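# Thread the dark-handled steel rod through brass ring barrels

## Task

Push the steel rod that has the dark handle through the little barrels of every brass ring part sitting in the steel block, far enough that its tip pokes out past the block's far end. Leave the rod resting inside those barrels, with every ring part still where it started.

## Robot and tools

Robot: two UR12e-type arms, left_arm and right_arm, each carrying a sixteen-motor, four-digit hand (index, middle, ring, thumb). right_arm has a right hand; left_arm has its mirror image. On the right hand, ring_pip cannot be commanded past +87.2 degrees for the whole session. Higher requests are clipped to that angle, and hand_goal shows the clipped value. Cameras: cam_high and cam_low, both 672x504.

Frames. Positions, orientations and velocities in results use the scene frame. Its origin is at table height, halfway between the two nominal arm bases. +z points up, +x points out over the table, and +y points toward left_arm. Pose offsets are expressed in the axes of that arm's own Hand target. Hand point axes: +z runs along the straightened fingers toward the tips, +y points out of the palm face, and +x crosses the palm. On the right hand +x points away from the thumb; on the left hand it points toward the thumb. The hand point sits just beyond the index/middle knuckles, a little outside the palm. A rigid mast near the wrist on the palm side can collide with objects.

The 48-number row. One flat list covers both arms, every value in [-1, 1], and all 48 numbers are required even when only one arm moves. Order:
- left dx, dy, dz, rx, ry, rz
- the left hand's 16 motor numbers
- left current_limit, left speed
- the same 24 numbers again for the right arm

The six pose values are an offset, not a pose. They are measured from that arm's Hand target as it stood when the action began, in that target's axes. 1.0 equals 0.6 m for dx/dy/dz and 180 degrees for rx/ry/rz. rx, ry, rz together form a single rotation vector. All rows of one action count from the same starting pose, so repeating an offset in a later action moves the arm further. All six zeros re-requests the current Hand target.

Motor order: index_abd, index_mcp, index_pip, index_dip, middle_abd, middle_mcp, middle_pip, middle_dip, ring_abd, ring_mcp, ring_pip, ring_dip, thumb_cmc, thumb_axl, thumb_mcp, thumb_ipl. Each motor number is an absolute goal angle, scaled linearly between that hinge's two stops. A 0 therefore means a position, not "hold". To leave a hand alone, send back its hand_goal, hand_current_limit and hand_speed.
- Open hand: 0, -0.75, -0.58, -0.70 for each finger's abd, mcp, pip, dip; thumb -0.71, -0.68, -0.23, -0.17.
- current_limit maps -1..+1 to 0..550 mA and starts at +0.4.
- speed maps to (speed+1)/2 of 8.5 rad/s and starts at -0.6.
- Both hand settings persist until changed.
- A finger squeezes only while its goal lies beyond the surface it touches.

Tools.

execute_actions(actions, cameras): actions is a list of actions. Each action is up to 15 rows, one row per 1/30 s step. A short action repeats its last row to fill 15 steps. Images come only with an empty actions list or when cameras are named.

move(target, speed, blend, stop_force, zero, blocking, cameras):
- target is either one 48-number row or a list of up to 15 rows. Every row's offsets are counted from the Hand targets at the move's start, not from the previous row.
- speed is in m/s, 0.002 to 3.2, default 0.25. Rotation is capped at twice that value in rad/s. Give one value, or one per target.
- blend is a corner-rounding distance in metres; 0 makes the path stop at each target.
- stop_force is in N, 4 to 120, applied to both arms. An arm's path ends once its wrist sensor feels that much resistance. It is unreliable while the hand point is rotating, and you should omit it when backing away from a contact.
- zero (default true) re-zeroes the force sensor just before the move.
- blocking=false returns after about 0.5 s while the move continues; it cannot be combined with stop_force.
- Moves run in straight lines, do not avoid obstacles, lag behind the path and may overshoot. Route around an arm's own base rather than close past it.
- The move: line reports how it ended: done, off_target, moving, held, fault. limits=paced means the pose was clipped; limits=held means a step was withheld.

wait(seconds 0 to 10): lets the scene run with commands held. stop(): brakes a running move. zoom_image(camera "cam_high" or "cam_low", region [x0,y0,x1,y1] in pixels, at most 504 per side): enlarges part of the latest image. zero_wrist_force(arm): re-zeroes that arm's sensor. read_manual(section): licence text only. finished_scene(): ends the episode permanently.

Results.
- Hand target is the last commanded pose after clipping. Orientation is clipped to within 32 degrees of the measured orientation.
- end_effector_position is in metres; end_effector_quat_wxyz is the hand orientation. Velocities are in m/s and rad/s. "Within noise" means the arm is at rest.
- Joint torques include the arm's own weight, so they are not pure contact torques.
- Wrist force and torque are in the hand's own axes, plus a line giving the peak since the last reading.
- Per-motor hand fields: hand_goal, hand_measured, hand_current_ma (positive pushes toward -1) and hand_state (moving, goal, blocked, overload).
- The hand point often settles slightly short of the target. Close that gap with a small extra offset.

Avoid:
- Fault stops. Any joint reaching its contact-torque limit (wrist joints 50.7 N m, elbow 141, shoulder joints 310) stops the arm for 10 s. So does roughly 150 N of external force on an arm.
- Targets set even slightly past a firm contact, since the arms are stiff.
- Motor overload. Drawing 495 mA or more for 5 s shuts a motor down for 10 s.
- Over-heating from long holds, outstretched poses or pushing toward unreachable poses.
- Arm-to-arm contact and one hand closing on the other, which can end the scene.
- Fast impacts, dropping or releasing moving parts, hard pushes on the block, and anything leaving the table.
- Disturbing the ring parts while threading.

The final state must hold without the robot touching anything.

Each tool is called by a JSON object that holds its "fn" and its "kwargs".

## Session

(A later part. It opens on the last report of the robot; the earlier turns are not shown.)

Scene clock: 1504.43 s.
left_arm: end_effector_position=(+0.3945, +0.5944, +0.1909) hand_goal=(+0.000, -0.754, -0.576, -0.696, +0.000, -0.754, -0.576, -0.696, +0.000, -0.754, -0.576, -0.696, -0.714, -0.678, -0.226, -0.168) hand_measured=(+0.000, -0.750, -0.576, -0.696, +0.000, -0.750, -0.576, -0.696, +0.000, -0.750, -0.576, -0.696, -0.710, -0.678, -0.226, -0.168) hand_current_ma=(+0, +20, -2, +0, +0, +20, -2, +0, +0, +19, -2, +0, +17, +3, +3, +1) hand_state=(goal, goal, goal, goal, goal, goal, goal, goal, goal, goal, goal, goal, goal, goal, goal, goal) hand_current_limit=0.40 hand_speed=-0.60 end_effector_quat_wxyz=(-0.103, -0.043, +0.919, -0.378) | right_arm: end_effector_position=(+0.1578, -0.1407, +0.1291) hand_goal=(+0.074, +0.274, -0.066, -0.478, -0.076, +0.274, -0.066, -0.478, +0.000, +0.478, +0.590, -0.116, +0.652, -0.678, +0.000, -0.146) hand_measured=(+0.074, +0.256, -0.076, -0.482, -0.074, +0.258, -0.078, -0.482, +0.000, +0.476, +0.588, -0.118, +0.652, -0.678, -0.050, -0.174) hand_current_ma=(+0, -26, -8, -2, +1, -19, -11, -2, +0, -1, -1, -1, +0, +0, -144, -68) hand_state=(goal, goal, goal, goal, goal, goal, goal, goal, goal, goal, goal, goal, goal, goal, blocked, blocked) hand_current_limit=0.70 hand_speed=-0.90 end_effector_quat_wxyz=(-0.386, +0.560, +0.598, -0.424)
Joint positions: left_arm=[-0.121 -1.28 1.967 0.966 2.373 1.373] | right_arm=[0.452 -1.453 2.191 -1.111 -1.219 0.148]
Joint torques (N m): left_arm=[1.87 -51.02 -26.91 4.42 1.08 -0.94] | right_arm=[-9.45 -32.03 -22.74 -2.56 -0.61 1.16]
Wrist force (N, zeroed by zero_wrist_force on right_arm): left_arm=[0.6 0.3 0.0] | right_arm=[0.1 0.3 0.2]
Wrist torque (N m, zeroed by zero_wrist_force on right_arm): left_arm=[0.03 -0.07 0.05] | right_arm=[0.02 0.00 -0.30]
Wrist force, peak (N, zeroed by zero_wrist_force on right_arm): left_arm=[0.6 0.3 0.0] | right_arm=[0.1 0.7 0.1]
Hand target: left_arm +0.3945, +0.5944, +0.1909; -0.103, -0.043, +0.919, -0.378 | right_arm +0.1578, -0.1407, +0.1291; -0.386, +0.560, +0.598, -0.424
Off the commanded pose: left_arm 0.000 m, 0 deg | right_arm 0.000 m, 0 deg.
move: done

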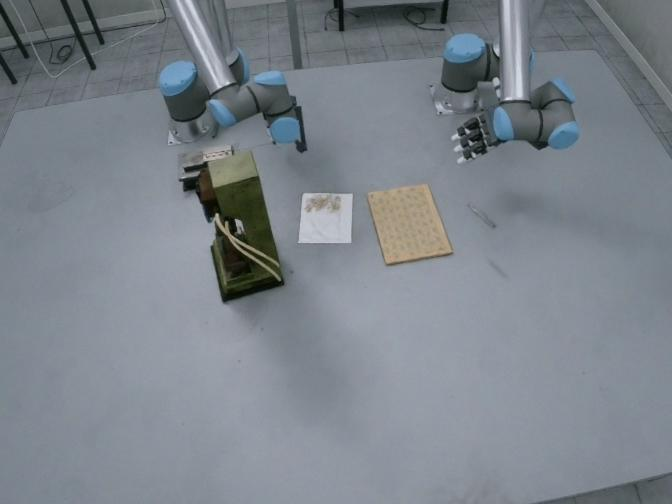

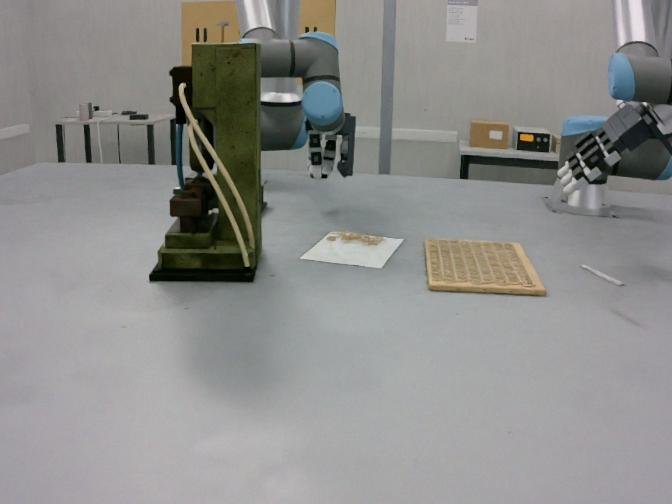

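{"fn": "move", "kwargs": {"target": [0,0,0,0,0,0,0,-0.754,-0.576,-0.696,0,-0.754,-0.576,-0.696,0,-0.754,-0.576,-0.696,-0.714,-0.678,-0.226,-0.168,0.4,-0.6,-0.0004,-0.0117,-0.0069,-0.0009,0.0042,-0.0114,0.075,0.274,-0.0657,-0.4783,-0.075,0.274,-0.0657,-0.4783,0,0.479,0.591,-0.116,0.653,-0.678,0.0,-0.146,0.7,-0.9], "speed": 0.02, "cameras": ["cam_high", "cam_low"]}}

{"fn": "zoom_image", "kwargs": {"camera": "cam_high", "region": [205, 133, 245, 160]}}

{"fn": "zoom_image", "kwargs": {"camera": "cam_low", "region": [256, 145, 336, 195]}}

{"fn": "move", "kwargs": {"target": [0,0,0,0,0,0,0,-0.754,-0.576,-0.696,0,-0.754,-0.576,-0.696,0,-0.754,-0.576,-0.696,-0.714,-0.678,-0.226,-0.168,0.4,-0.6,0,0.0031,0.0011,0,0,0,0.075,0.274,-0.0657,-0.4783,-0.075,0.274,-0.0657,-0.4783,0,0.479,0.591,-0.116,0.653,-0.678,0.0,-0.146,0.7,-0.9], "speed": 0.02}}

{"fn": "move", "kwargs": {"target": [0,0,0,0,0,0,0,-0.754,-0.576,-0.696,0,-0.754,-0.576,-0.696,0,-0.754,-0.576,-0.696,-0.714,-0.678,-0.226,-0.168,0.4,-0.6,0,0.0031,0.0011,0,0,0,0.075,0.274,-0.0657,-0.4783,-0.075,0.274,-0.0657,-0.4783,0,0.479,0.591,-0.116,0.653,-0.678,0.0,-0.146,0.7,-0.9], "speed": 0.02}}

{"fn": "move", "kwargs": {"target": [0,0,0,0,0,0,0,-0.754,-0.576,-0.696,0,-0.754,-0.576,-0.696,0,-0.754,-0.576,-0.696,-0.714,-0.678,-0.226,-0.168,0.4,-0.6,0,0.0031,0.0011,0,0,0,0.075,0.274,-0.0657,-0.4783,-0.075,0.274,-0.0657,-0.4783,0,0.479,0.591,-0.116,0.653,-0.678,0.0,-0.146,0.7,-0.9], "speed": 0.02, "cameras": ["cam_high", "cam_low"]}}

{"fn": "zoom_image", "kwargs": {"camera": "cam_high", "region": [205, 133, 245, 160]}}

{"fn": "zoom_image", "kwargs": {"camera": "cam_low", "region": [256, 145, 336, 195]}}

Scene clock: 1540.67 s.
left_arm: end_effector_position=(+0.3945, +0.5944, +0.1909) hand_goal=(+0.000, -0.754, -0.576, -0.696, +0.000, -0.754, -0.576, -0.696, +0.000, -0.754, -0.576, -0.696, -0.714, -0.678, -0.226, -0.168) hand_measured=(+0.000, -0.750, -0.576, -0.696, +0.000, -0.750, -0.576, -0.696, +0.000, -0.750, -0.576, -0.696, -0.710, -0.678, -0.226, -0.168) hand_current_ma=(+0, +20, -2, +0, +0, +20, -2, +0, +0, +19, -2, +0, +17, +3, +3, +1) hand_state=(goal, goal, goal, goal, goal, goal, goal, goal, goal, goal, goal, goal, goal, goal, goal, goal) hand_current_limit=0.40 hand_speed=-0.60 end_effector_quat_wxyz=(-0.103, -0.043, +0.919, -0.378) | right_arm: end_effector_position=(+0.1593, -0.1407, +0.1370) hand_goal=(+0.074, +0.274, -0.066, -0.478, -0.076, +0.274, -0.066, -0.478, +0.000, +0.478, +0.590, -0.116, +0.652, -0.678, +0.000, -0.146) hand_measured=(+0.074, +0.254, -0.076, -0.482, -0.074, +0.258, -0.078, -0.482, +0.000, +0.476, +0.588, -0.118, +0.652, -0.678, -0.048, -0.174) hand_current_ma=(+0, -27, -8, -2, +1, -19, -11, -2, +0, -1, -1, -1, +0, +0, -143, -68) hand_state=(goal, goal, goal, goal, goal, goal, goal, goal, goal, goal, goal, goal, goal, goal, blocked, blocked) hand_current_limit=0.70 hand_speed=-0.90 end_effector_quat_wxyz=(-0.397, +0.552, +0.606, -0.413)
Joint positions: left_arm=[-0.121 -1.28 1.967 0.966 2.373 1.373] | right_arm=[0.44 -1.471 2.19 -1.095 -1.217 0.11]
Joint torques (N m): left_arm=[-0.92 -52.49 -28.03 4.51 0.43 -0.46] | right_arm=[-9.97 -56.62 -36.04 2.77 1.56 -2.97]
Wrist force (N, zeroed by zero_wrist_force on right_arm): left_arm=[0.1 -0.1 -0.1] | right_arm=[0.0 0.5 0.3]
Wrist torque (N m, zeroed by zero_wrist_force on right_arm): left_arm=[0.00 -0.02 0.02] | right_arm=[0.03 0.01 0.04]
Wrist force, peak (N, zeroed by zero_wrist_force on right_arm): left_arm=[0.6 0.1 0.0] | right_arm=[0.0 0.7 0.4]
Hand target: left_arm +0.3945, +0.5944, +0.1909; -0.103, -0.043, +0.919, -0.378 | right_arm +0.1593, -0.1407, +0.1371; -0.397, +0.552, +0.606, -0.413
Off the commanded pose: left_arm 0.000 m, 0 deg | right_arm 0.000 m, 0 deg.
move: done

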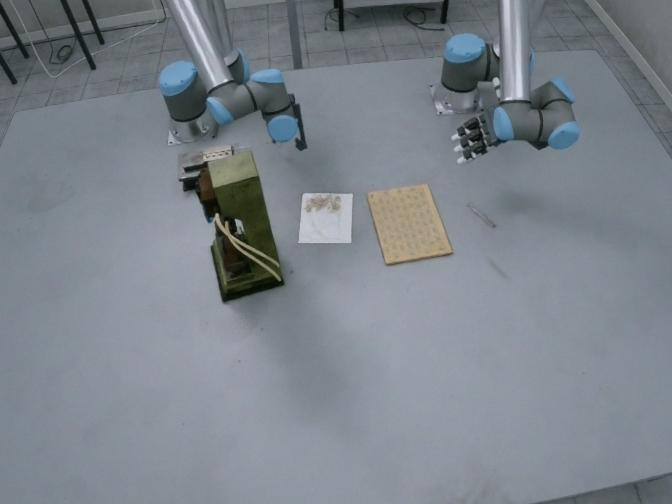

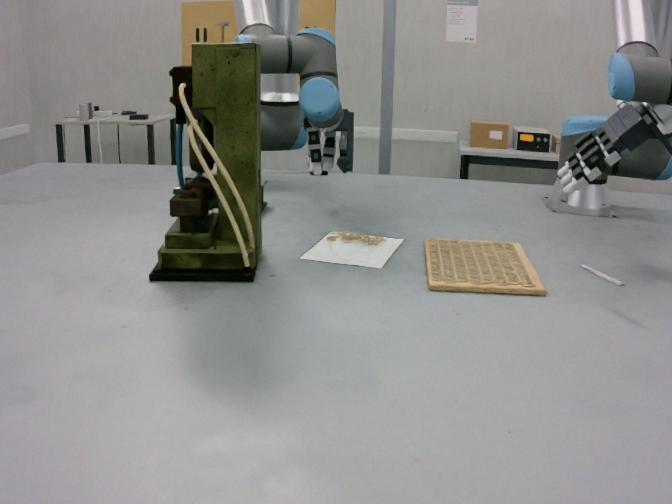

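Scaled by 12.600.

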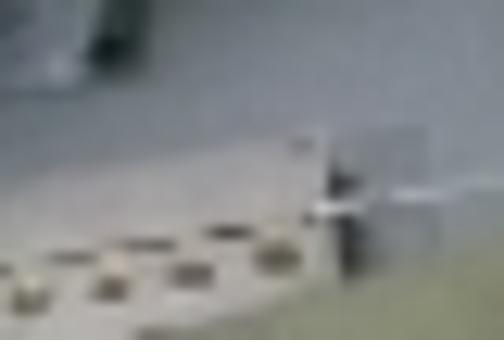

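Scaled by 6.300.

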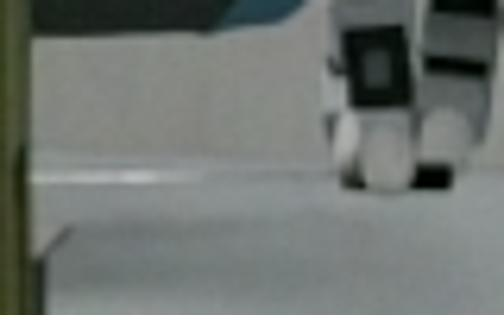

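Scene clock: 1541.37 s.
left_arm: end_effector_position=(+0.3945, +0.5944, +0.1909) hand_goal=(+0.000, -0.754, -0.576, -0.696, +0.000, -0.754, -0.576, -0.696, +0.000, -0.754, -0.576, -0.696, -0.714, -0.678, -0.226, -0.168) hand_measured=(+0.000, -0.750, -0.576, -0.696, +0.000, -0.750, -0.576, -0.696, +0.000, -0.750, -0.576, -0.696, -0.710, -0.678, -0.226, -0.168) hand_current_ma=(+0, +20, -2, +0, +0, +20, -2, +0, +0, +19, -2, +0, +17, +3, +3, +1) hand_state=(goal, goal, goal, goal, goal, goal, goal, goal, goal, goal, goal, goal, goal, goal, goal, goal) hand_current_limit=0.40 hand_speed=-0.60 end_effector_quat_wxyz=(-0.103, -0.043, +0.919, -0.378) | right_arm: end_effector_position=(+0.1593, -0.1407, +0.1352) hand_goal=(+0.074, +0.274, -0.066, -0.478, -0.076, +0.274, -0.066, -0.478, +0.000, +0.478, +0.590, -0.116, +0.652, -0.678, +0.000, -0.146) hand_measured=(+0.074, +0.254, -0.076, -0.482, -0.074, +0.258, -0.078, -0.482, +0.000, +0.476, +0.588, -0.118, +0.652, -0.678, -0.048, -0.174) hand_current_ma=(+0, -29, -8, -2, +1, -19, -11, -2, +0, -1, -1, -1, +0, +0, -140, -68) hand_state=(goal, goal, goal, goal, goal, goal, goal, goal, goal, goal, goal, goal, goal, goal, blocked, blocked) hand_current_limit=0.70 hand_speed=-0.90 end_effector_quat_wxyz=(-0.397, +0.552, +0.606, -0.413)
Joint positions: left_arm=[-0.121 -1.28 1.967 0.966 2.373 1.373] | right_arm=[0.44 -1.469 2.192 -1.099 -1.217 0.109]
Joint torques (N m): left_arm=[1.09 -50.23 -27.73 4.17 0.33 -0.94] | right_arm=[-2.96 -31.78 -22.21 -2.31 1.93 -3.15]
Wrist force (N, zeroed by zero_wrist_force on right_arm): left_arm=[0.2 -0.1 -0.1] | right_arm=[-0.3 0.2 0.1]
Wrist torque (N m, zeroed by zero_wrist_force on right_arm): left_arm=[-0.01 -0.03 0.02] | right_arm=[0.01 0.07 0.00]
Wrist force, peak (N, zeroed by zero_wrist_force on right_arm): left_arm=[0.2 0.1 -0.4] | right_arm=[0.1 0.5 0.6]
Hand target: left_arm +0.3945, +0.5944, +0.1909; -0.103, -0.043, +0.919, -0.378 | right_arm +0.1593, -0.1407, +0.1351; -0.397, +0.552, +0.606, -0.413
Off the commanded pose: left_arm 0.000 m, 0 deg | right_arm 0.000 m, 0 deg.
move: done

Scene clock: 1542.07 s.
left_arm: end_effector_position=(+0.3945, +0.5944, +0.1909) hand_goal=(+0.000, -0.754, -0.576, -0.696, +0.000, -0.754, -0.576, -0.696, +0.000, -0.754, -0.576, -0.696, -0.714, -0.678, -0.226, -0.168) hand_measured=(+0.000, -0.750, -0.576, -0.696, +0.000, -0.750, -0.576, -0.696, +0.000, -0.750, -0.576, -0.696, -0.710, -0.678, -0.226, -0.168) hand_current_ma=(+0, +20, -2, +0, +0, +20, -2, +0, +0, +19, -2, +0, +17, +3, +3, +1) hand_state=(goal, goal, goal, goal, goal, goal, goal, goal, goal, goal, goal, goal, goal, goal, goal, goal) hand_current_limit=0.40 hand_speed=-0.60 end_effector_quat_wxyz=(-0.103, -0.043, +0.919, -0.378) | right_arm: end_effector_position=(+0.1593, -0.1406, +0.1333) hand_goal=(+0.074, +0.274, -0.066, -0.478, -0.076, +0.274, -0.066, -0.478, +0.000, +0.478, +0.590, -0.116, +0.652, -0.678, +0.000, -0.146) hand_measured=(+0.074, +0.254, -0.076, -0.482, -0.074, +0.258, -0.078, -0.482, +0.000, +0.476, +0.588, -0.118, +0.652, -0.678, -0.048, -0.174) hand_current_ma=(+0, -30, -8, -2, +1, -19, -11, -2, +0, -1, -1, -1, +0, +0, -136, -68) hand_state=(goal, blocked, goal, goal, goal, goal, goal, goal, goal, goal, goal, goal, goal, goal, blocked, blocked) hand_current_limit=0.70 hand_speed=-0.90 end_effector_quat_wxyz=(-0.397, +0.552, +0.606, -0.413)
Joint positions: left_arm=[-0.121 -1.28 1.967 0.966 2.373 1.373] | right_arm=[0.44 -1.466 2.193 -1.104 -1.217 0.109]
Joint torques (N m): left_arm=[0.87 -50.8 -27.07 4.14 0.04 -1.22] | right_arm=[13.56 -31.95 -22.91 -2.92 1.77 -1.82]
Wrist force (N, zeroed by zero_wrist_force on right_arm): left_arm=[0.1 0.0 -0.1] | right_arm=[0.2 0.4 0.6]
Wrist torque (N m, zeroed by zero_wrist_force on right_arm): left_arm=[0.01 -0.02 0.01] | right_arm=[0.00 -0.01 0.05]
Wrist force, peak (N, zeroed by zero_wrist_force on right_arm): left_arm=[0.4 0.0 -0.4] | right_arm=[-0.4 0.2 0.6]
Hand target: left_arm +0.3945, +0.5944, +0.1909; -0.103, -0.043, +0.919, -0.378 | right_arm +0.1593, -0.1406, +0.1332; -0.397, +0.552, +0.606, -0.413
Off the commanded pose: left_arm 0.000 m, 0 deg | right_arm 0.000 m, 0 deg.
move: done

Scene clock: 1542.77 s.
left_arm: end_effector_position=(+0.3945, +0.5944, +0.1909) hand_goal=(+0.000, -0.754, -0.576, -0.696, +0.000, -0.754, -0.576, -0.696, +0.000, -0.754, -0.576, -0.696, -0.714, -0.678, -0.226, -0.168) hand_measured=(+0.000, -0.750, -0.576, -0.696, +0.000, -0.750, -0.576, -0.696, +0.000, -0.750, -0.576, -0.696, -0.710, -0.678, -0.226, -0.168) hand_current_ma=(+0, +20, -2, +0, +0, +20, -2, +0, +0, +19, -2, +0, +17, +3, +3, +1) hand_state=(goal, goal, goal, goal, goal, goal, goal, goal, goal, goal, goal, goal, goal, goal, goal, goal) hand_current_limit=0.40 hand_speed=-0.60 end_effector_quat_wxyz=(-0.103, -0.043, +0.919, -0.378) | right_arm: end_effector_position=(+0.1593, -0.1405, +0.1313) hand_goal=(+0.074, +0.274, -0.066, -0.478, -0.076, +0.274, -0.066, -0.478, +0.000, +0.478, +0.590, -0.116, +0.652, -0.678, +0.000, -0.146) hand_measured=(+0.074, +0.252, -0.076, -0.482, -0.074, +0.258, -0.078, -0.482, +0.000, +0.476, +0.588, -0.118, +0.652, -0.678, -0.046, -0.174) hand_current_ma=(+0, -32, -9, -2, +1, -19, -11, -2, +0, -1, -1, -1, +0, +0, -132, -68) hand_state=(goal, blocked, goal, goal, goal, goal, goal, goal, goal, goal, goal, goal, goal, goal, blocked, blocked) hand_current_limit=0.70 hand_speed=-0.90 end_effector_quat_wxyz=(-0.397, +0.552, +0.606, -0.413)
Joint positions: left_arm=[-0.121 -1.28 1.967 0.966 2.373 1.373] | right_arm=[0.44 -1.463 2.195 -1.108 -1.217 0.109]
Joint torques (N m): left_arm=[1.31 -50.44 -27.66 4.22 0.3 -0.64] | right_arm=[12.99 -29.7 -22.06 -2.9 1.56 1.95]
Wrist force (N, zeroed by zero_wrist_force on right_arm): left_arm=[0.2 0.1 -0.3] | right_arm=[-0.1 0.4 0.1]
Wrist torque (N m, zeroed by zero_wrist_force on right_arm): left_arm=[0.04 -0.03 0.02] | right_arm=[0.04 0.04 0.02]
Wrist force, peak (N, zeroed by zero_wrist_force on right_arm): left_arm=[0.3 0.0 -0.4] | right_arm=[-0.2 0.6 0.5]
Hand target: left_arm +0.3945, +0.5944, +0.1909; -0.103, -0.043, +0.919, -0.378 | right_arm +0.1593, -0.1406, +0.1312; -0.397, +0.552, +0.606, -0.413
Off the commanded pose: left_arm 0.000 m, 0 deg | right_arm 0.000 m, 0 deg.
move: done

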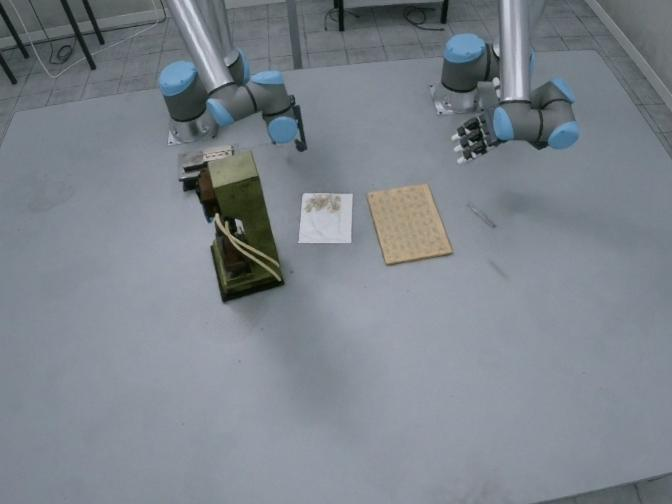

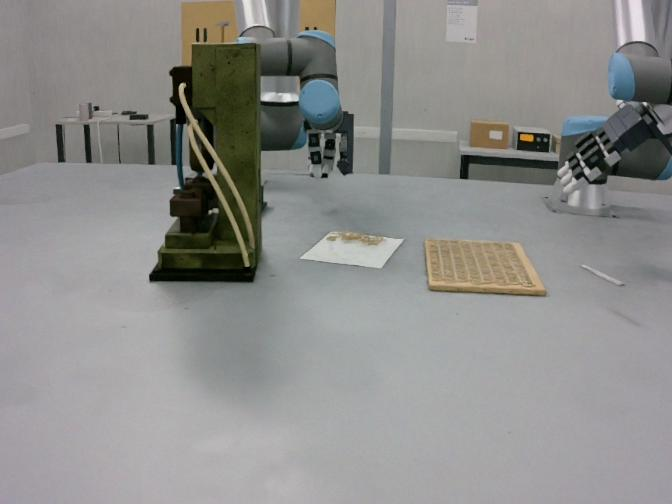

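Scaled by 12.600.

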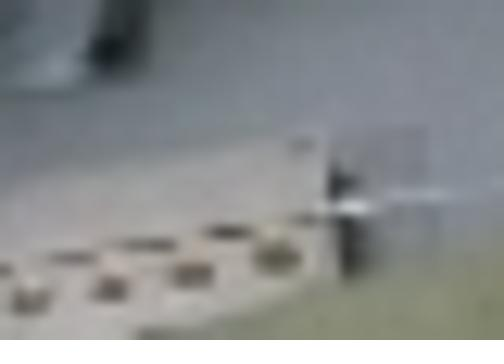

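Scaled by 6.300.

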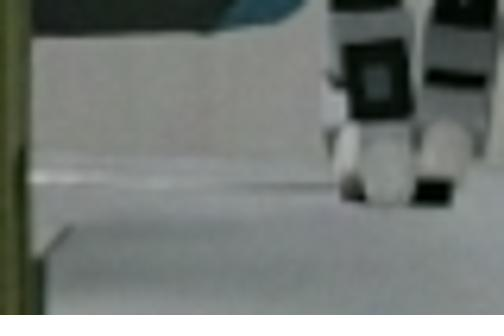

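{"fn": "move", "kwargs": {"target": [0,0,0,0,0,0,0,-0.754,-0.576,-0.696,0,-0.754,-0.576,-0.696,0,-0.754,-0.576,-0.696,-0.714,-0.678,-0.226,-0.168,0.4,-0.6,-0.0001,-0.0121,-0.0106,-0.0008,0.0038,-0.0104,0.075,0.274,-0.0657,-0.4783,-0.075,0.274,-0.0657,-0.4783,0,0.479,0.591,-0.116,0.653,-0.678,0.0,-0.146,0.7,-0.9], "speed": 0.02, "cameras": ["cam_high", "cam_low"]}}

{"fn": "zoom_image", "kwargs": {"camera": "cam_high", "region": [205, 133, 245, 160]}}

{"fn": "zoom_image", "kwargs": {"camera": "cam_low", "region": [256, 145, 336, 195]}}

{"fn": "move", "kwargs": {"target": [0,0,0,0,0,0,0,-0.754,-0.576,-0.696,0,-0.754,-0.576,-0.696,0,-0.754,-0.576,-0.696,-0.714,-0.678,-0.226,-0.168,0.4,-0.6,-0.0002,0.0031,0.0011,0,0,0,0.075,0.274,-0.0657,-0.4783,-0.075,0.274,-0.0657,-0.4783,0,0.479,0.591,-0.116,0.653,-0.678,0.0,-0.146,0.7,-0.9], "speed": 0.02}}

{"fn": "move", "kwargs": {"target": [0,0,0,0,0,0,0,-0.754,-0.576,-0.696,0,-0.754,-0.576,-0.696,0,-0.754,-0.576,-0.696,-0.714,-0.678,-0.226,-0.168,0.4,-0.6,-0.0002,0.0031,0.0011,0,0,0,0.075,0.274,-0.0657,-0.4783,-0.075,0.274,-0.0657,-0.4783,0,0.479,0.591,-0.116,0.653,-0.678,0.0,-0.146,0.7,-0.9], "speed": 0.02}}

{"fn": "move", "kwargs": {"target": [0,0,0,0,0,0,0,-0.754,-0.576,-0.696,0,-0.754,-0.576,-0.696,0,-0.754,-0.576,-0.696,-0.714,-0.678,-0.226,-0.168,0.4,-0.6,-0.0002,0.0031,0.0011,0,0,0,0.075,0.274,-0.0657,-0.4783,-0.075,0.274,-0.0657,-0.4783,0,0.479,0.591,-0.116,0.653,-0.678,0.0,-0.146,0.7,-0.9], "speed": 0.02, "cameras": ["cam_high", "cam_low"]}}

{"fn": "zoom_image", "kwargs": {"camera": "cam_high", "region": [205, 133, 245, 160]}}

{"fn": "zoom_image", "kwargs": {"camera": "cam_low", "region": [256, 145, 336, 195]}}

Scene clock: 1591.43 s.
left_arm: end_effector_position=(+0.3945, +0.5944, +0.1909) hand_goal=(+0.000, -0.754, -0.576, -0.696, +0.000, -0.754, -0.576, -0.696, +0.000, -0.754, -0.576, -0.696, -0.714, -0.678, -0.226, -0.168) hand_measured=(+0.000, -0.750, -0.576, -0.696, +0.000, -0.750, -0.576, -0.696, +0.000, -0.750, -0.576, -0.696, -0.710, -0.678, -0.226, -0.168) hand_current_ma=(+0, +20, -2, +0, +0, +20, -2, +0, +0, +19, -2, +0, +17, +3, +3, +1) hand_state=(goal, goal, goal, goal, goal, goal, goal, goal, goal, goal, goal, goal, goal, goal, goal, goal) hand_current_limit=0.40 hand_speed=-0.60 end_effector_quat_wxyz=(-0.103, -0.043, +0.919, -0.378) | right_arm: end_effector_position=(+0.1628, -0.1406, +0.1401) hand_goal=(+0.074, +0.274, -0.066, -0.478, -0.076, +0.274, -0.066, -0.478, +0.000, +0.478, +0.590, -0.116, +0.652, -0.678, +0.000, -0.146) hand_measured=(+0.074, +0.252, -0.076, -0.482, -0.074, +0.258, -0.078, -0.482, +0.000, +0.476, +0.588, -0.118, +0.652, -0.678, -0.046, -0.174) hand_current_ma=(+0, -33, -9, -2, +1, -19, -11, -2, +0, -1, -1, -1, +0, +0, -131, -67) hand_state=(goal, blocked, goal, goal, goal, goal, goal, goal, goal, goal, goal, goal, goal, goal, blocked, blocked) hand_current_limit=0.70 hand_speed=-0.90 end_effector_quat_wxyz=(-0.406, +0.545, +0.613, -0.402)
Joint positions: left_arm=[-0.121 -1.28 1.967 0.966 2.373 1.373] | right_arm=[0.428 -1.479 2.19 -1.089 -1.217 0.073]
Joint torques (N m): left_arm=[0.86 -49.42 -26.44 4.22 0.3 -0.65] | right_arm=[-11 -57.1 -36.18 2.39 -0.73 -2.88]
Wrist force (N, zeroed by zero_wrist_force on right_arm): left_arm=[0.1 0.1 -0.1] | right_arm=[0.0 0.0 0.8]
Wrist torque (N m, zeroed by zero_wrist_force on right_arm): left_arm=[0.02 -0.02 0.01] | right_arm=[-0.09 0.02 0.02]
Wrist force, peak (N, zeroed by zero_wrist_force on right_arm): left_arm=[0.2 -0.1 -0.6] | right_arm=[-0.4 0.3 0.7]
Hand target: left_arm +0.3945, +0.5944, +0.1909; -0.103, -0.043, +0.919, -0.378 | right_arm +0.1628, -0.1406, +0.1402; -0.406, +0.545, +0.613, -0.402
Off the commanded pose: left_arm 0.000 m, 0 deg | right_arm 0.000 m, 0 deg.
move: done

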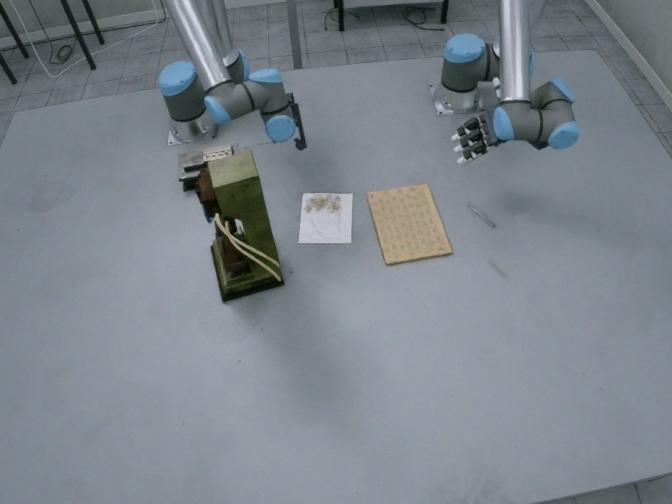

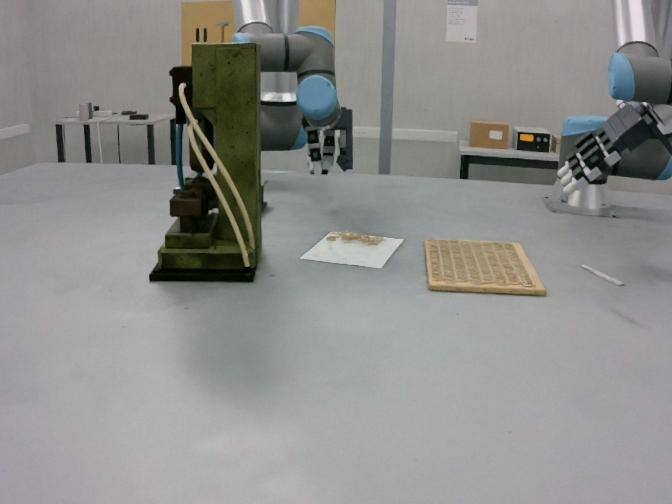

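Scaled by 12.600.

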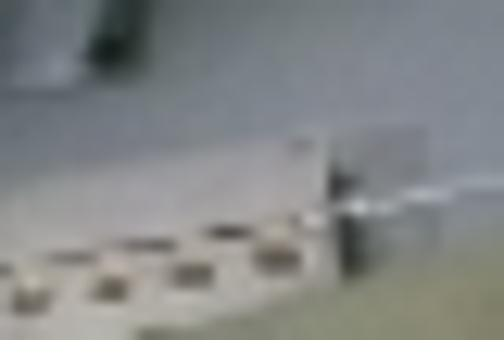

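Scaled by 6.300.

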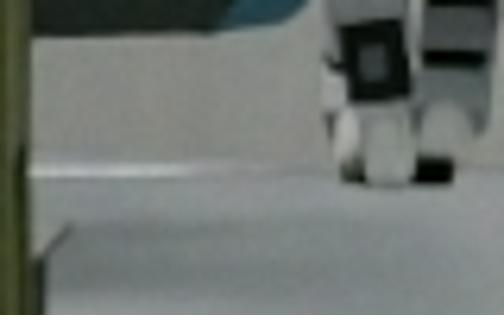

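Scene clock: 1592.13 s.
left_arm: end_effector_position=(+0.3945, +0.5944, +0.1909) hand_goal=(+0.000, -0.754, -0.576, -0.696, +0.000, -0.754, -0.576, -0.696, +0.000, -0.754, -0.576, -0.696, -0.714, -0.678, -0.226, -0.168) hand_measured=(+0.000, -0.750, -0.576, -0.696, +0.000, -0.750, -0.576, -0.696, +0.000, -0.750, -0.576, -0.696, -0.710, -0.678, -0.226, -0.168) hand_current_ma=(+0, +20, -2, +0, +0, +20, -2, +0, +0, +19, -2, +0, +17, +3, +3, +1) hand_state=(goal, goal, goal, goal, goal, goal, goal, goal, goal, goal, goal, goal, goal, goal, goal, goal) hand_current_limit=0.40 hand_speed=-0.60 end_effector_quat_wxyz=(-0.103, -0.043, +0.919, -0.378) | right_arm: end_effector_position=(+0.1628, -0.1406, +0.1383) hand_goal=(+0.074, +0.274, -0.066, -0.478, -0.076, +0.274, -0.066, -0.478, +0.000, +0.478, +0.590, -0.116, +0.652, -0.678, +0.000, -0.146) hand_measured=(+0.074, +0.252, -0.076, -0.482, -0.074, +0.258, -0.078, -0.482, +0.000, +0.476, +0.588, -0.118, +0.652, -0.678, -0.046, -0.174) hand_current_ma=(+0, -33, -9, -2, +1, -19, -11, -2, +0, -1, -1, -1, +0, +0, -131, -67) hand_state=(goal, blocked, goal, goal, goal, goal, goal, goal, goal, goal, goal, goal, goal, goal, blocked, blocked) hand_current_limit=0.70 hand_speed=-0.90 end_effector_quat_wxyz=(-0.406, +0.545, +0.613, -0.402)
Joint positions: left_arm=[-0.121 -1.28 1.967 0.966 2.373 1.373] | right_arm=[0.427 -1.476 2.191 -1.093 -1.217 0.073]
Joint torques (N m): left_arm=[0.18 -50.43 -27.75 4.49 0.29 -1.08] | right_arm=[-9.43 -31.41 -23.45 -2.94 -1.06 -3.14]
Wrist force (N, zeroed by zero_wrist_force on right_arm): left_arm=[0.5 0.0 -0.2] | right_arm=[0.3 0.4 0.5]
Wrist torque (N m, zeroed by zero_wrist_force on right_arm): left_arm=[0.02 -0.06 0.04] | right_arm=[0.00 -0.03 0.06]
Wrist force, peak (N, zeroed by zero_wrist_force on right_arm): left_arm=[0.5 -0.2 -0.1] | right_arm=[0.3 0.4 0.5]
Hand target: left_arm +0.3945, +0.5944, +0.1909; -0.103, -0.043, +0.919, -0.378 | right_arm +0.1628, -0.1406, +0.1382; -0.406, +0.545, +0.613, -0.402
Off the commanded pose: left_arm 0.000 m, 0 deg | right_arm 0.000 m, 0 deg.
move: done

Scene clock: 1592.83 s.
left_arm: end_effector_position=(+0.3945, +0.5944, +0.1909) hand_goal=(+0.000, -0.754, -0.576, -0.696, +0.000, -0.754, -0.576, -0.696, +0.000, -0.754, -0.576, -0.696, -0.714, -0.678, -0.226, -0.168) hand_measured=(+0.000, -0.750, -0.576, -0.696, +0.000, -0.750, -0.576, -0.696, +0.000, -0.750, -0.576, -0.696, -0.710, -0.678, -0.226, -0.168) hand_current_ma=(+0, +20, -2, +0, +0, +20, -2, +0, +0, +19, -2, +0, +17, +3, +3, +1) hand_state=(goal, goal, goal, goal, goal, goal, goal, goal, goal, goal, goal, goal, goal, goal, goal, goal) hand_current_limit=0.40 hand_speed=-0.60 end_effector_quat_wxyz=(-0.103, -0.043, +0.919, -0.378) | right_arm: end_effector_position=(+0.1629, -0.1406, +0.1363) hand_goal=(+0.074, +0.274, -0.066, -0.478, -0.076, +0.274, -0.066, -0.478, +0.000, +0.478, +0.590, -0.116, +0.652, -0.678, +0.000, -0.146) hand_measured=(+0.074, +0.252, -0.076, -0.482, -0.074, +0.258, -0.078, -0.482, +0.000, +0.476, +0.588, -0.118, +0.652, -0.678, -0.046, -0.174) hand_current_ma=(+0, -33, -9, -2, +1, -19, -11, -2, +0, -1, -1, -1, +0, +0, -131, -67) hand_state=(goal, blocked, goal, goal, goal, goal, goal, goal, goal, goal, goal, goal, goal, goal, blocked, blocked) hand_current_limit=0.70 hand_speed=-0.90 end_effector_quat_wxyz=(-0.406, +0.545, +0.613, -0.402)
Joint positions: left_arm=[-0.121 -1.28 1.967 0.966 2.373 1.373] | right_arm=[0.427 -1.474 2.193 -1.097 -1.217 0.073]
Joint torques (N m): left_arm=[-0.19 -49.93 -28.85 4.16 0.13 -0.93] | right_arm=[-10.35 -30.76 -22.72 -2.78 -0.94 -3.12]
Wrist force (N, zeroed by zero_wrist_force on right_arm): left_arm=[0.2 0.1 -0.1] | right_arm=[0.2 0.3 0.5]
Wrist torque (N m, zeroed by zero_wrist_force on right_arm): left_arm=[0.03 -0.02 0.01] | right_arm=[-0.01 0.00 0.05]
Wrist force, peak (N, zeroed by zero_wrist_force on right_arm): left_arm=[0.2 -0.2 -0.3] | right_arm=[-0.2 0.5 0.5]
Hand target: left_arm +0.3945, +0.5944, +0.1909; -0.103, -0.043, +0.919, -0.378 | right_arm +0.1629, -0.1406, +0.1362; -0.406, +0.545, +0.613, -0.402
Off the commanded pose: left_arm 0.000 m, 0 deg | right_arm 0.000 m, 0 deg.
move: done

Scene clock: 1593.53 s.
left_arm: end_effector_position=(+0.3945, +0.5944, +0.1909) hand_goal=(+0.000, -0.754, -0.576, -0.696, +0.000, -0.754, -0.576, -0.696, +0.000, -0.754, -0.576, -0.696, -0.714, -0.678, -0.226, -0.168) hand_measured=(+0.000, -0.750, -0.576, -0.696, +0.000, -0.750, -0.576, -0.696, +0.000, -0.750, -0.576, -0.696, -0.710, -0.678, -0.226, -0.168) hand_current_ma=(+0, +20, -2, +0, +0, +20, -2, +0, +0, +19, -2, +0, +17, +3, +3, +1) hand_state=(goal, goal, goal, goal, goal, goal, goal, goal, goal, goal, goal, goal, goal, goal, goal, goal) hand_current_limit=0.40 hand_speed=-0.60 end_effector_quat_wxyz=(-0.103, -0.043, +0.919, -0.378) | right_arm: end_effector_position=(+0.1629, -0.1406, +0.1344) hand_goal=(+0.074, +0.274, -0.066, -0.478, -0.076, +0.274, -0.066, -0.478, +0.000, +0.478, +0.590, -0.116, +0.652, -0.678, +0.000, -0.146) hand_measured=(+0.074, +0.252, -0.076, -0.482, -0.074, +0.258, -0.078, -0.482, +0.000, +0.476, +0.588, -0.118, +0.652, -0.678, -0.046, -0.174) hand_current_ma=(+0, -33, -9, -2, +1, -19, -11, -2, +0, -1, -1, -1, +0, +0, -129, -66) hand_state=(goal, blocked, goal, goal, goal, goal, goal, goal, goal, goal, goal, goal, goal, goal, blocked, blocked) hand_current_limit=0.70 hand_speed=-0.90 end_effector_quat_wxyz=(-0.406, +0.545, +0.613, -0.402)
Joint positions: left_arm=[-0.121 -1.28 1.967 0.966 2.373 1.373] | right_arm=[0.427 -1.471 2.194 -1.102 -1.217 0.073]
Joint torques (N m): left_arm=[-0.91 -49.17 -26.87 4.37 0.27 -0.8] | right_arm=[-10.48 -31.7 -23.31 -2.55 -1.2 -3.15]
Wrist force (N, zeroed by zero_wrist_force on right_arm): left_arm=[0.3 0.0 0.0] | right_arm=[-0.3 0.3 0.4]
Wrist torque (N m, zeroed by zero_wrist_force on right_arm): left_arm=[0.00 -0.03 0.03] | right_arm=[-0.02 0.06 0.00]
Wrist force, peak (N, zeroed by zero_wrist_force on right_arm): left_arm=[0.5 0.3 -0.2] | right_arm=[-0.5 0.1 0.5]
Hand target: left_arm +0.3945, +0.5944, +0.1909; -0.103, -0.043, +0.919, -0.378 | right_arm +0.1629, -0.1406, +0.1343; -0.406, +0.545, +0.613, -0.402
Off the commanded pose: left_arm 0.000 m, 0 deg | right_arm 0.000 m, 0 deg.
move: done

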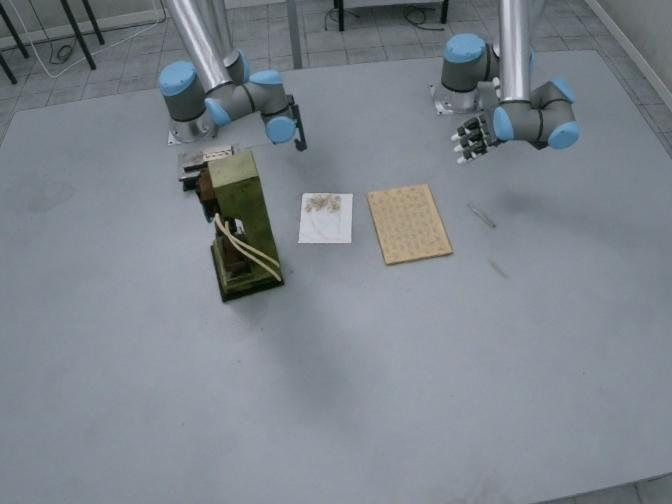

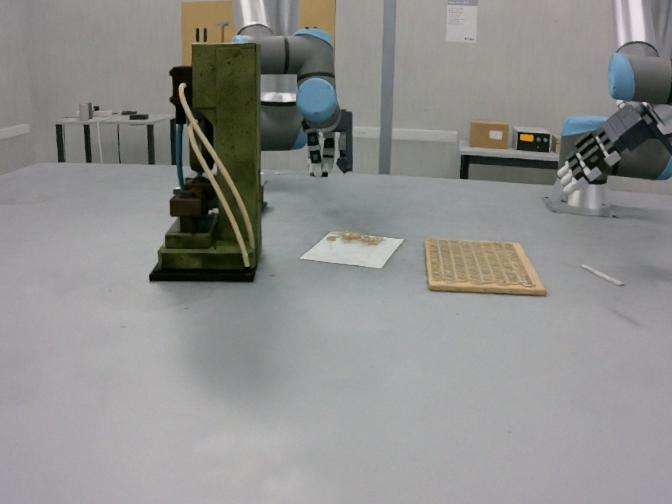

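Scaled by 12.600.

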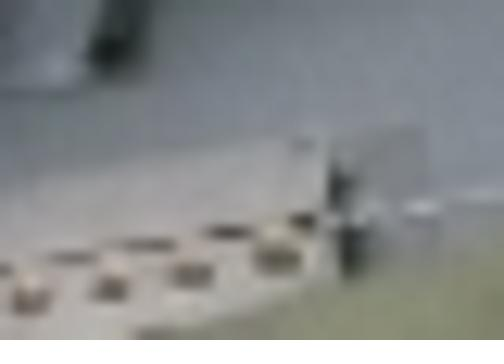

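Scaled by 6.300.

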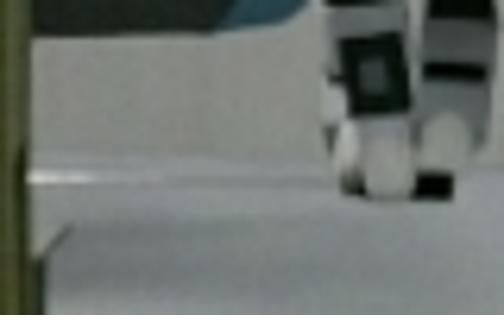

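{"fn": "move", "kwargs": {"target": [0,0,0,0,0,0,0,-0.754,-0.576,-0.696,0,-0.754,-0.576,-0.696,0,-0.754,-0.576,-0.696,-0.714,-0.678,-0.226,-0.168,0.4,-0.6,-0.0033,-0.0003,0.0002,0,0,0,0.075,0.274,-0.0657,-0.4783,-0.075,0.274,-0.0657,-0.4783,0,0.479,0.591,-0.116,0.653,-0.678,0.0,-0.146,0.7,-0.9], "speed": 0.02}}

{"fn": "move", "kwargs": {"target": [0,0,0,0,0,0,0,-0.754,-0.576,-0.696,0,-0.754,-0.576,-0.696,0,-0.754,-0.576,-0.696,-0.714,-0.678,-0.226,-0.168,0.4,-0.6,-0.0033,-0.0003,0.0002,0,0,0,0.075,0.274,-0.0657,-0.4783,-0.075,0.274,-0.0657,-0.4783,0,0.479,0.591,-0.116,0.653,-0.678,0.0,-0.146,0.7,-0.9], "speed": 0.02, "cameras": ["cam_high", "cam_low"]}}

{"fn": "zoom_image", "kwargs": {"camera": "cam_high", "region": [205, 133, 245, 160]}}

{"fn": "zoom_image", "kwargs": {"camera": "cam_high", "region": [215, 125, 295, 165]}}

{"fn": "zoom_image", "kwargs": {"camera": "cam_low", "region": [256, 145, 336, 195]}}

Scene clock: 1620.30 s.
left_arm: end_effector_position=(+0.3945, +0.5944, +0.1909) hand_goal=(+0.000, -0.754, -0.576, -0.696, +0.000, -0.754, -0.576, -0.696, +0.000, -0.754, -0.576, -0.696, -0.714, -0.678, -0.226, -0.168) hand_measured=(+0.000, -0.750, -0.576, -0.696, +0.000, -0.750, -0.576, -0.696, +0.000, -0.750, -0.576, -0.696, -0.710, -0.678, -0.226, -0.168) hand_current_ma=(+0, +20, -2, +0, +0, +20, -2, +0, +0, +19, -2, +0, +17, +3, +3, +1) hand_state=(goal, goal, goal, goal, goal, goal, goal, goal, goal, goal, goal, goal, goal, goal, goal, goal) hand_current_limit=0.40 hand_speed=-0.60 end_effector_quat_wxyz=(-0.103, -0.043, +0.919, -0.378) | right_arm: end_effector_position=(+0.1629, -0.1425, +0.1342) hand_goal=(+0.074, +0.274, -0.066, -0.478, -0.076, +0.274, -0.066, -0.478, +0.000, +0.478, +0.590, -0.116, +0.652, -0.678, +0.000, -0.146) hand_measured=(+0.074, +0.252, -0.076, -0.482, -0.074, +0.258, -0.078, -0.482, +0.000, +0.476, +0.588, -0.118, +0.652, -0.678, -0.046, -0.174) hand_current_ma=(+0, -33, -9, -2, +1, -19, -11, -2, +0, -1, -1, -1, +0, +0, -129, -67) hand_state=(goal, blocked, goal, goal, goal, goal, goal, goal, goal, goal, goal, goal, goal, goal, blocked, blocked) hand_current_limit=0.70 hand_speed=-0.90 end_effector_quat_wxyz=(-0.406, +0.545, +0.613, -0.402)
Joint positions: left_arm=[-0.121 -1.28 1.967 0.966 2.373 1.373] | right_arm=[0.424 -1.473 2.197 -1.102 -1.22 0.072]
Joint torques (N m): left_arm=[-2.41 -49.82 -27.17 4.06 0.25 -0.91] | right_arm=[-10.47 -56.83 -22.28 2.88 -1.65 -3.32]
Wrist force (N, zeroed by zero_wrist_force on right_arm): left_arm=[0.3 0.0 -0.1] | right_arm=[-0.1 0.3 0.7]
Wrist torque (N m, zeroed by zero_wrist_force on right_arm): left_arm=[0.01 -0.03 0.02] | right_arm=[-0.03 0.01 0.03]
Wrist force, peak (N, zeroed by zero_wrist_force on right_arm): left_arm=[0.6 -0.2 -0.3] | right_arm=[-0.1 0.2 0.9]
Hand target: left_arm +0.3945, +0.5944, +0.1909; -0.103, -0.043, +0.919, -0.378 | right_arm +0.1629, -0.1426, +0.1343; -0.406, +0.545, +0.613, -0.402
Off the commanded pose: left_arm 0.000 m, 0 deg | right_arm 0.000 m, 0 deg.
move: done

Scene clock: 1621.00 s.
left_arm: end_effector_position=(+0.3945, +0.5944, +0.1909) hand_goal=(+0.000, -0.754, -0.576, -0.696, +0.000, -0.754, -0.576, -0.696, +0.000, -0.754, -0.576, -0.696, -0.714, -0.678, -0.226, -0.168) hand_measured=(+0.000, -0.750, -0.576, -0.696, +0.000, -0.750, -0.576, -0.696, +0.000, -0.750, -0.576, -0.696, -0.710, -0.678, -0.226, -0.168) hand_current_ma=(+0, +20, -2, +0, +0, +20, -2, +0, +0, +19, -2, +0, +17, +3, +3, +1) hand_state=(goal, goal, goal, goal, goal, goal, goal, goal, goal, goal, goal, goal, goal, goal, goal, goal) hand_current_limit=0.40 hand_speed=-0.60 end_effector_quat_wxyz=(-0.103, -0.043, +0.919, -0.378) | right_arm: end_effector_position=(+0.1628, -0.1445, +0.1343) hand_goal=(+0.074, +0.274, -0.066, -0.478, -0.076, +0.274, -0.066, -0.478, +0.000, +0.478, +0.590, -0.116, +0.652, -0.678, +0.000, -0.146) hand_measured=(+0.074, +0.252, -0.076, -0.482, -0.074, +0.258, -0.078, -0.482, +0.000, +0.476, +0.588, -0.118, +0.652, -0.678, -0.046, -0.174) hand_current_ma=(+0, -33, -9, -2, +1, -19, -11, -2, +0, -1, -1, -1, +0, +0, -129, -67) hand_state=(goal, blocked, goal, goal, goal, goal, goal, goal, goal, goal, goal, goal, goal, goal, blocked, blocked) hand_current_limit=0.70 hand_speed=-0.90 end_effector_quat_wxyz=(-0.406, +0.545, +0.613, -0.402)
Joint positions: left_arm=[-0.121 -1.28 1.967 0.966 2.373 1.373] | right_arm=[0.421 -1.475 2.199 -1.101 -1.223 0.07]
Joint torques (N m): left_arm=[-0.46 -50.68 -26.55 4.32 0.21 -0.58] | right_arm=[-11.77 -56.61 -22.87 2.6 -2.05 -3.35]
Wrist force (N, zeroed by zero_wrist_force on right_arm): left_arm=[0.0 -0.1 -0.1] | right_arm=[0.0 0.3 0.4]
Wrist torque (N m, zeroed by zero_wrist_force on right_arm): left_arm=[0.00 0.01 0.00] | right_arm=[-0.01 0.01 0.04]
Wrist force, peak (N, zeroed by zero_wrist_force on right_arm): left_arm=[0.1 0.4 -0.4] | right_arm=[-0.1 0.5 0.5]
Hand target: left_arm +0.3945, +0.5944, +0.1909; -0.103, -0.043, +0.919, -0.378 | right_arm +0.1628, -0.1446, +0.1343; -0.406, +0.545, +0.613, -0.402
Off the commanded pose: left_arm 0.000 m, 0 deg | right_arm 0.000 m, 0 deg.
move: done

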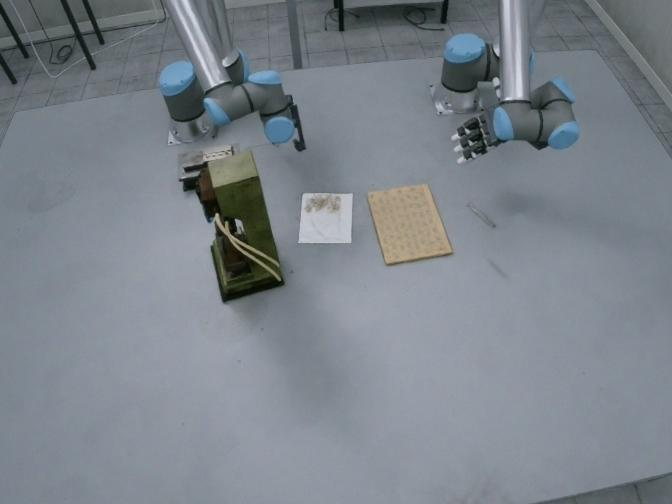

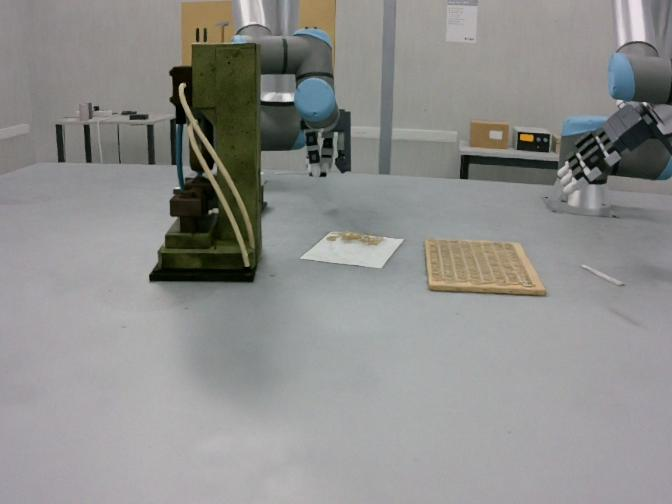

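Scaled by 12.600.

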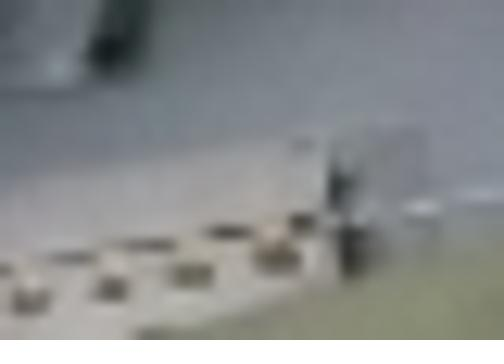

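Scaled by 6.300.

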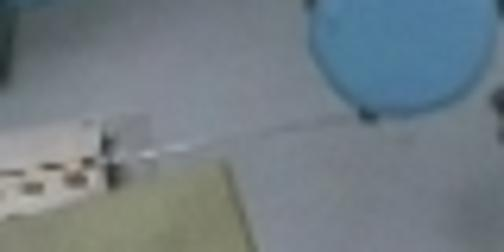

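Scaled by 6.300.

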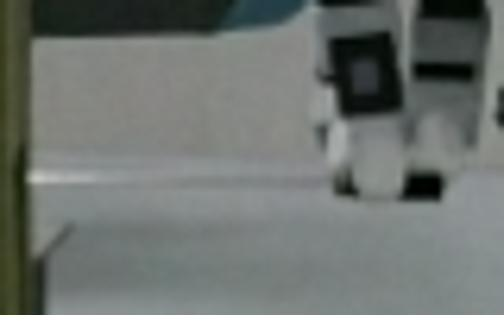

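{"fn": "zoom_image", "kwargs": {"camera": "cam_high", "region": [218, 142, 240, 158]}}

{"fn": "zoom_image", "kwargs": {"camera": "cam_high", "region": [200, 144, 222, 160]}}

Scaled by 22.909.

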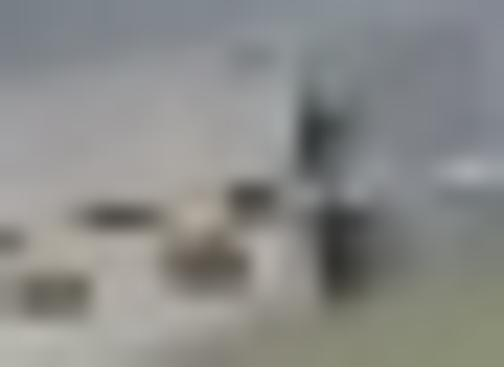

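Scaled by 22.909.

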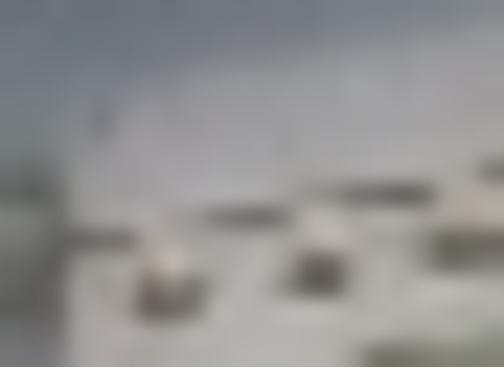

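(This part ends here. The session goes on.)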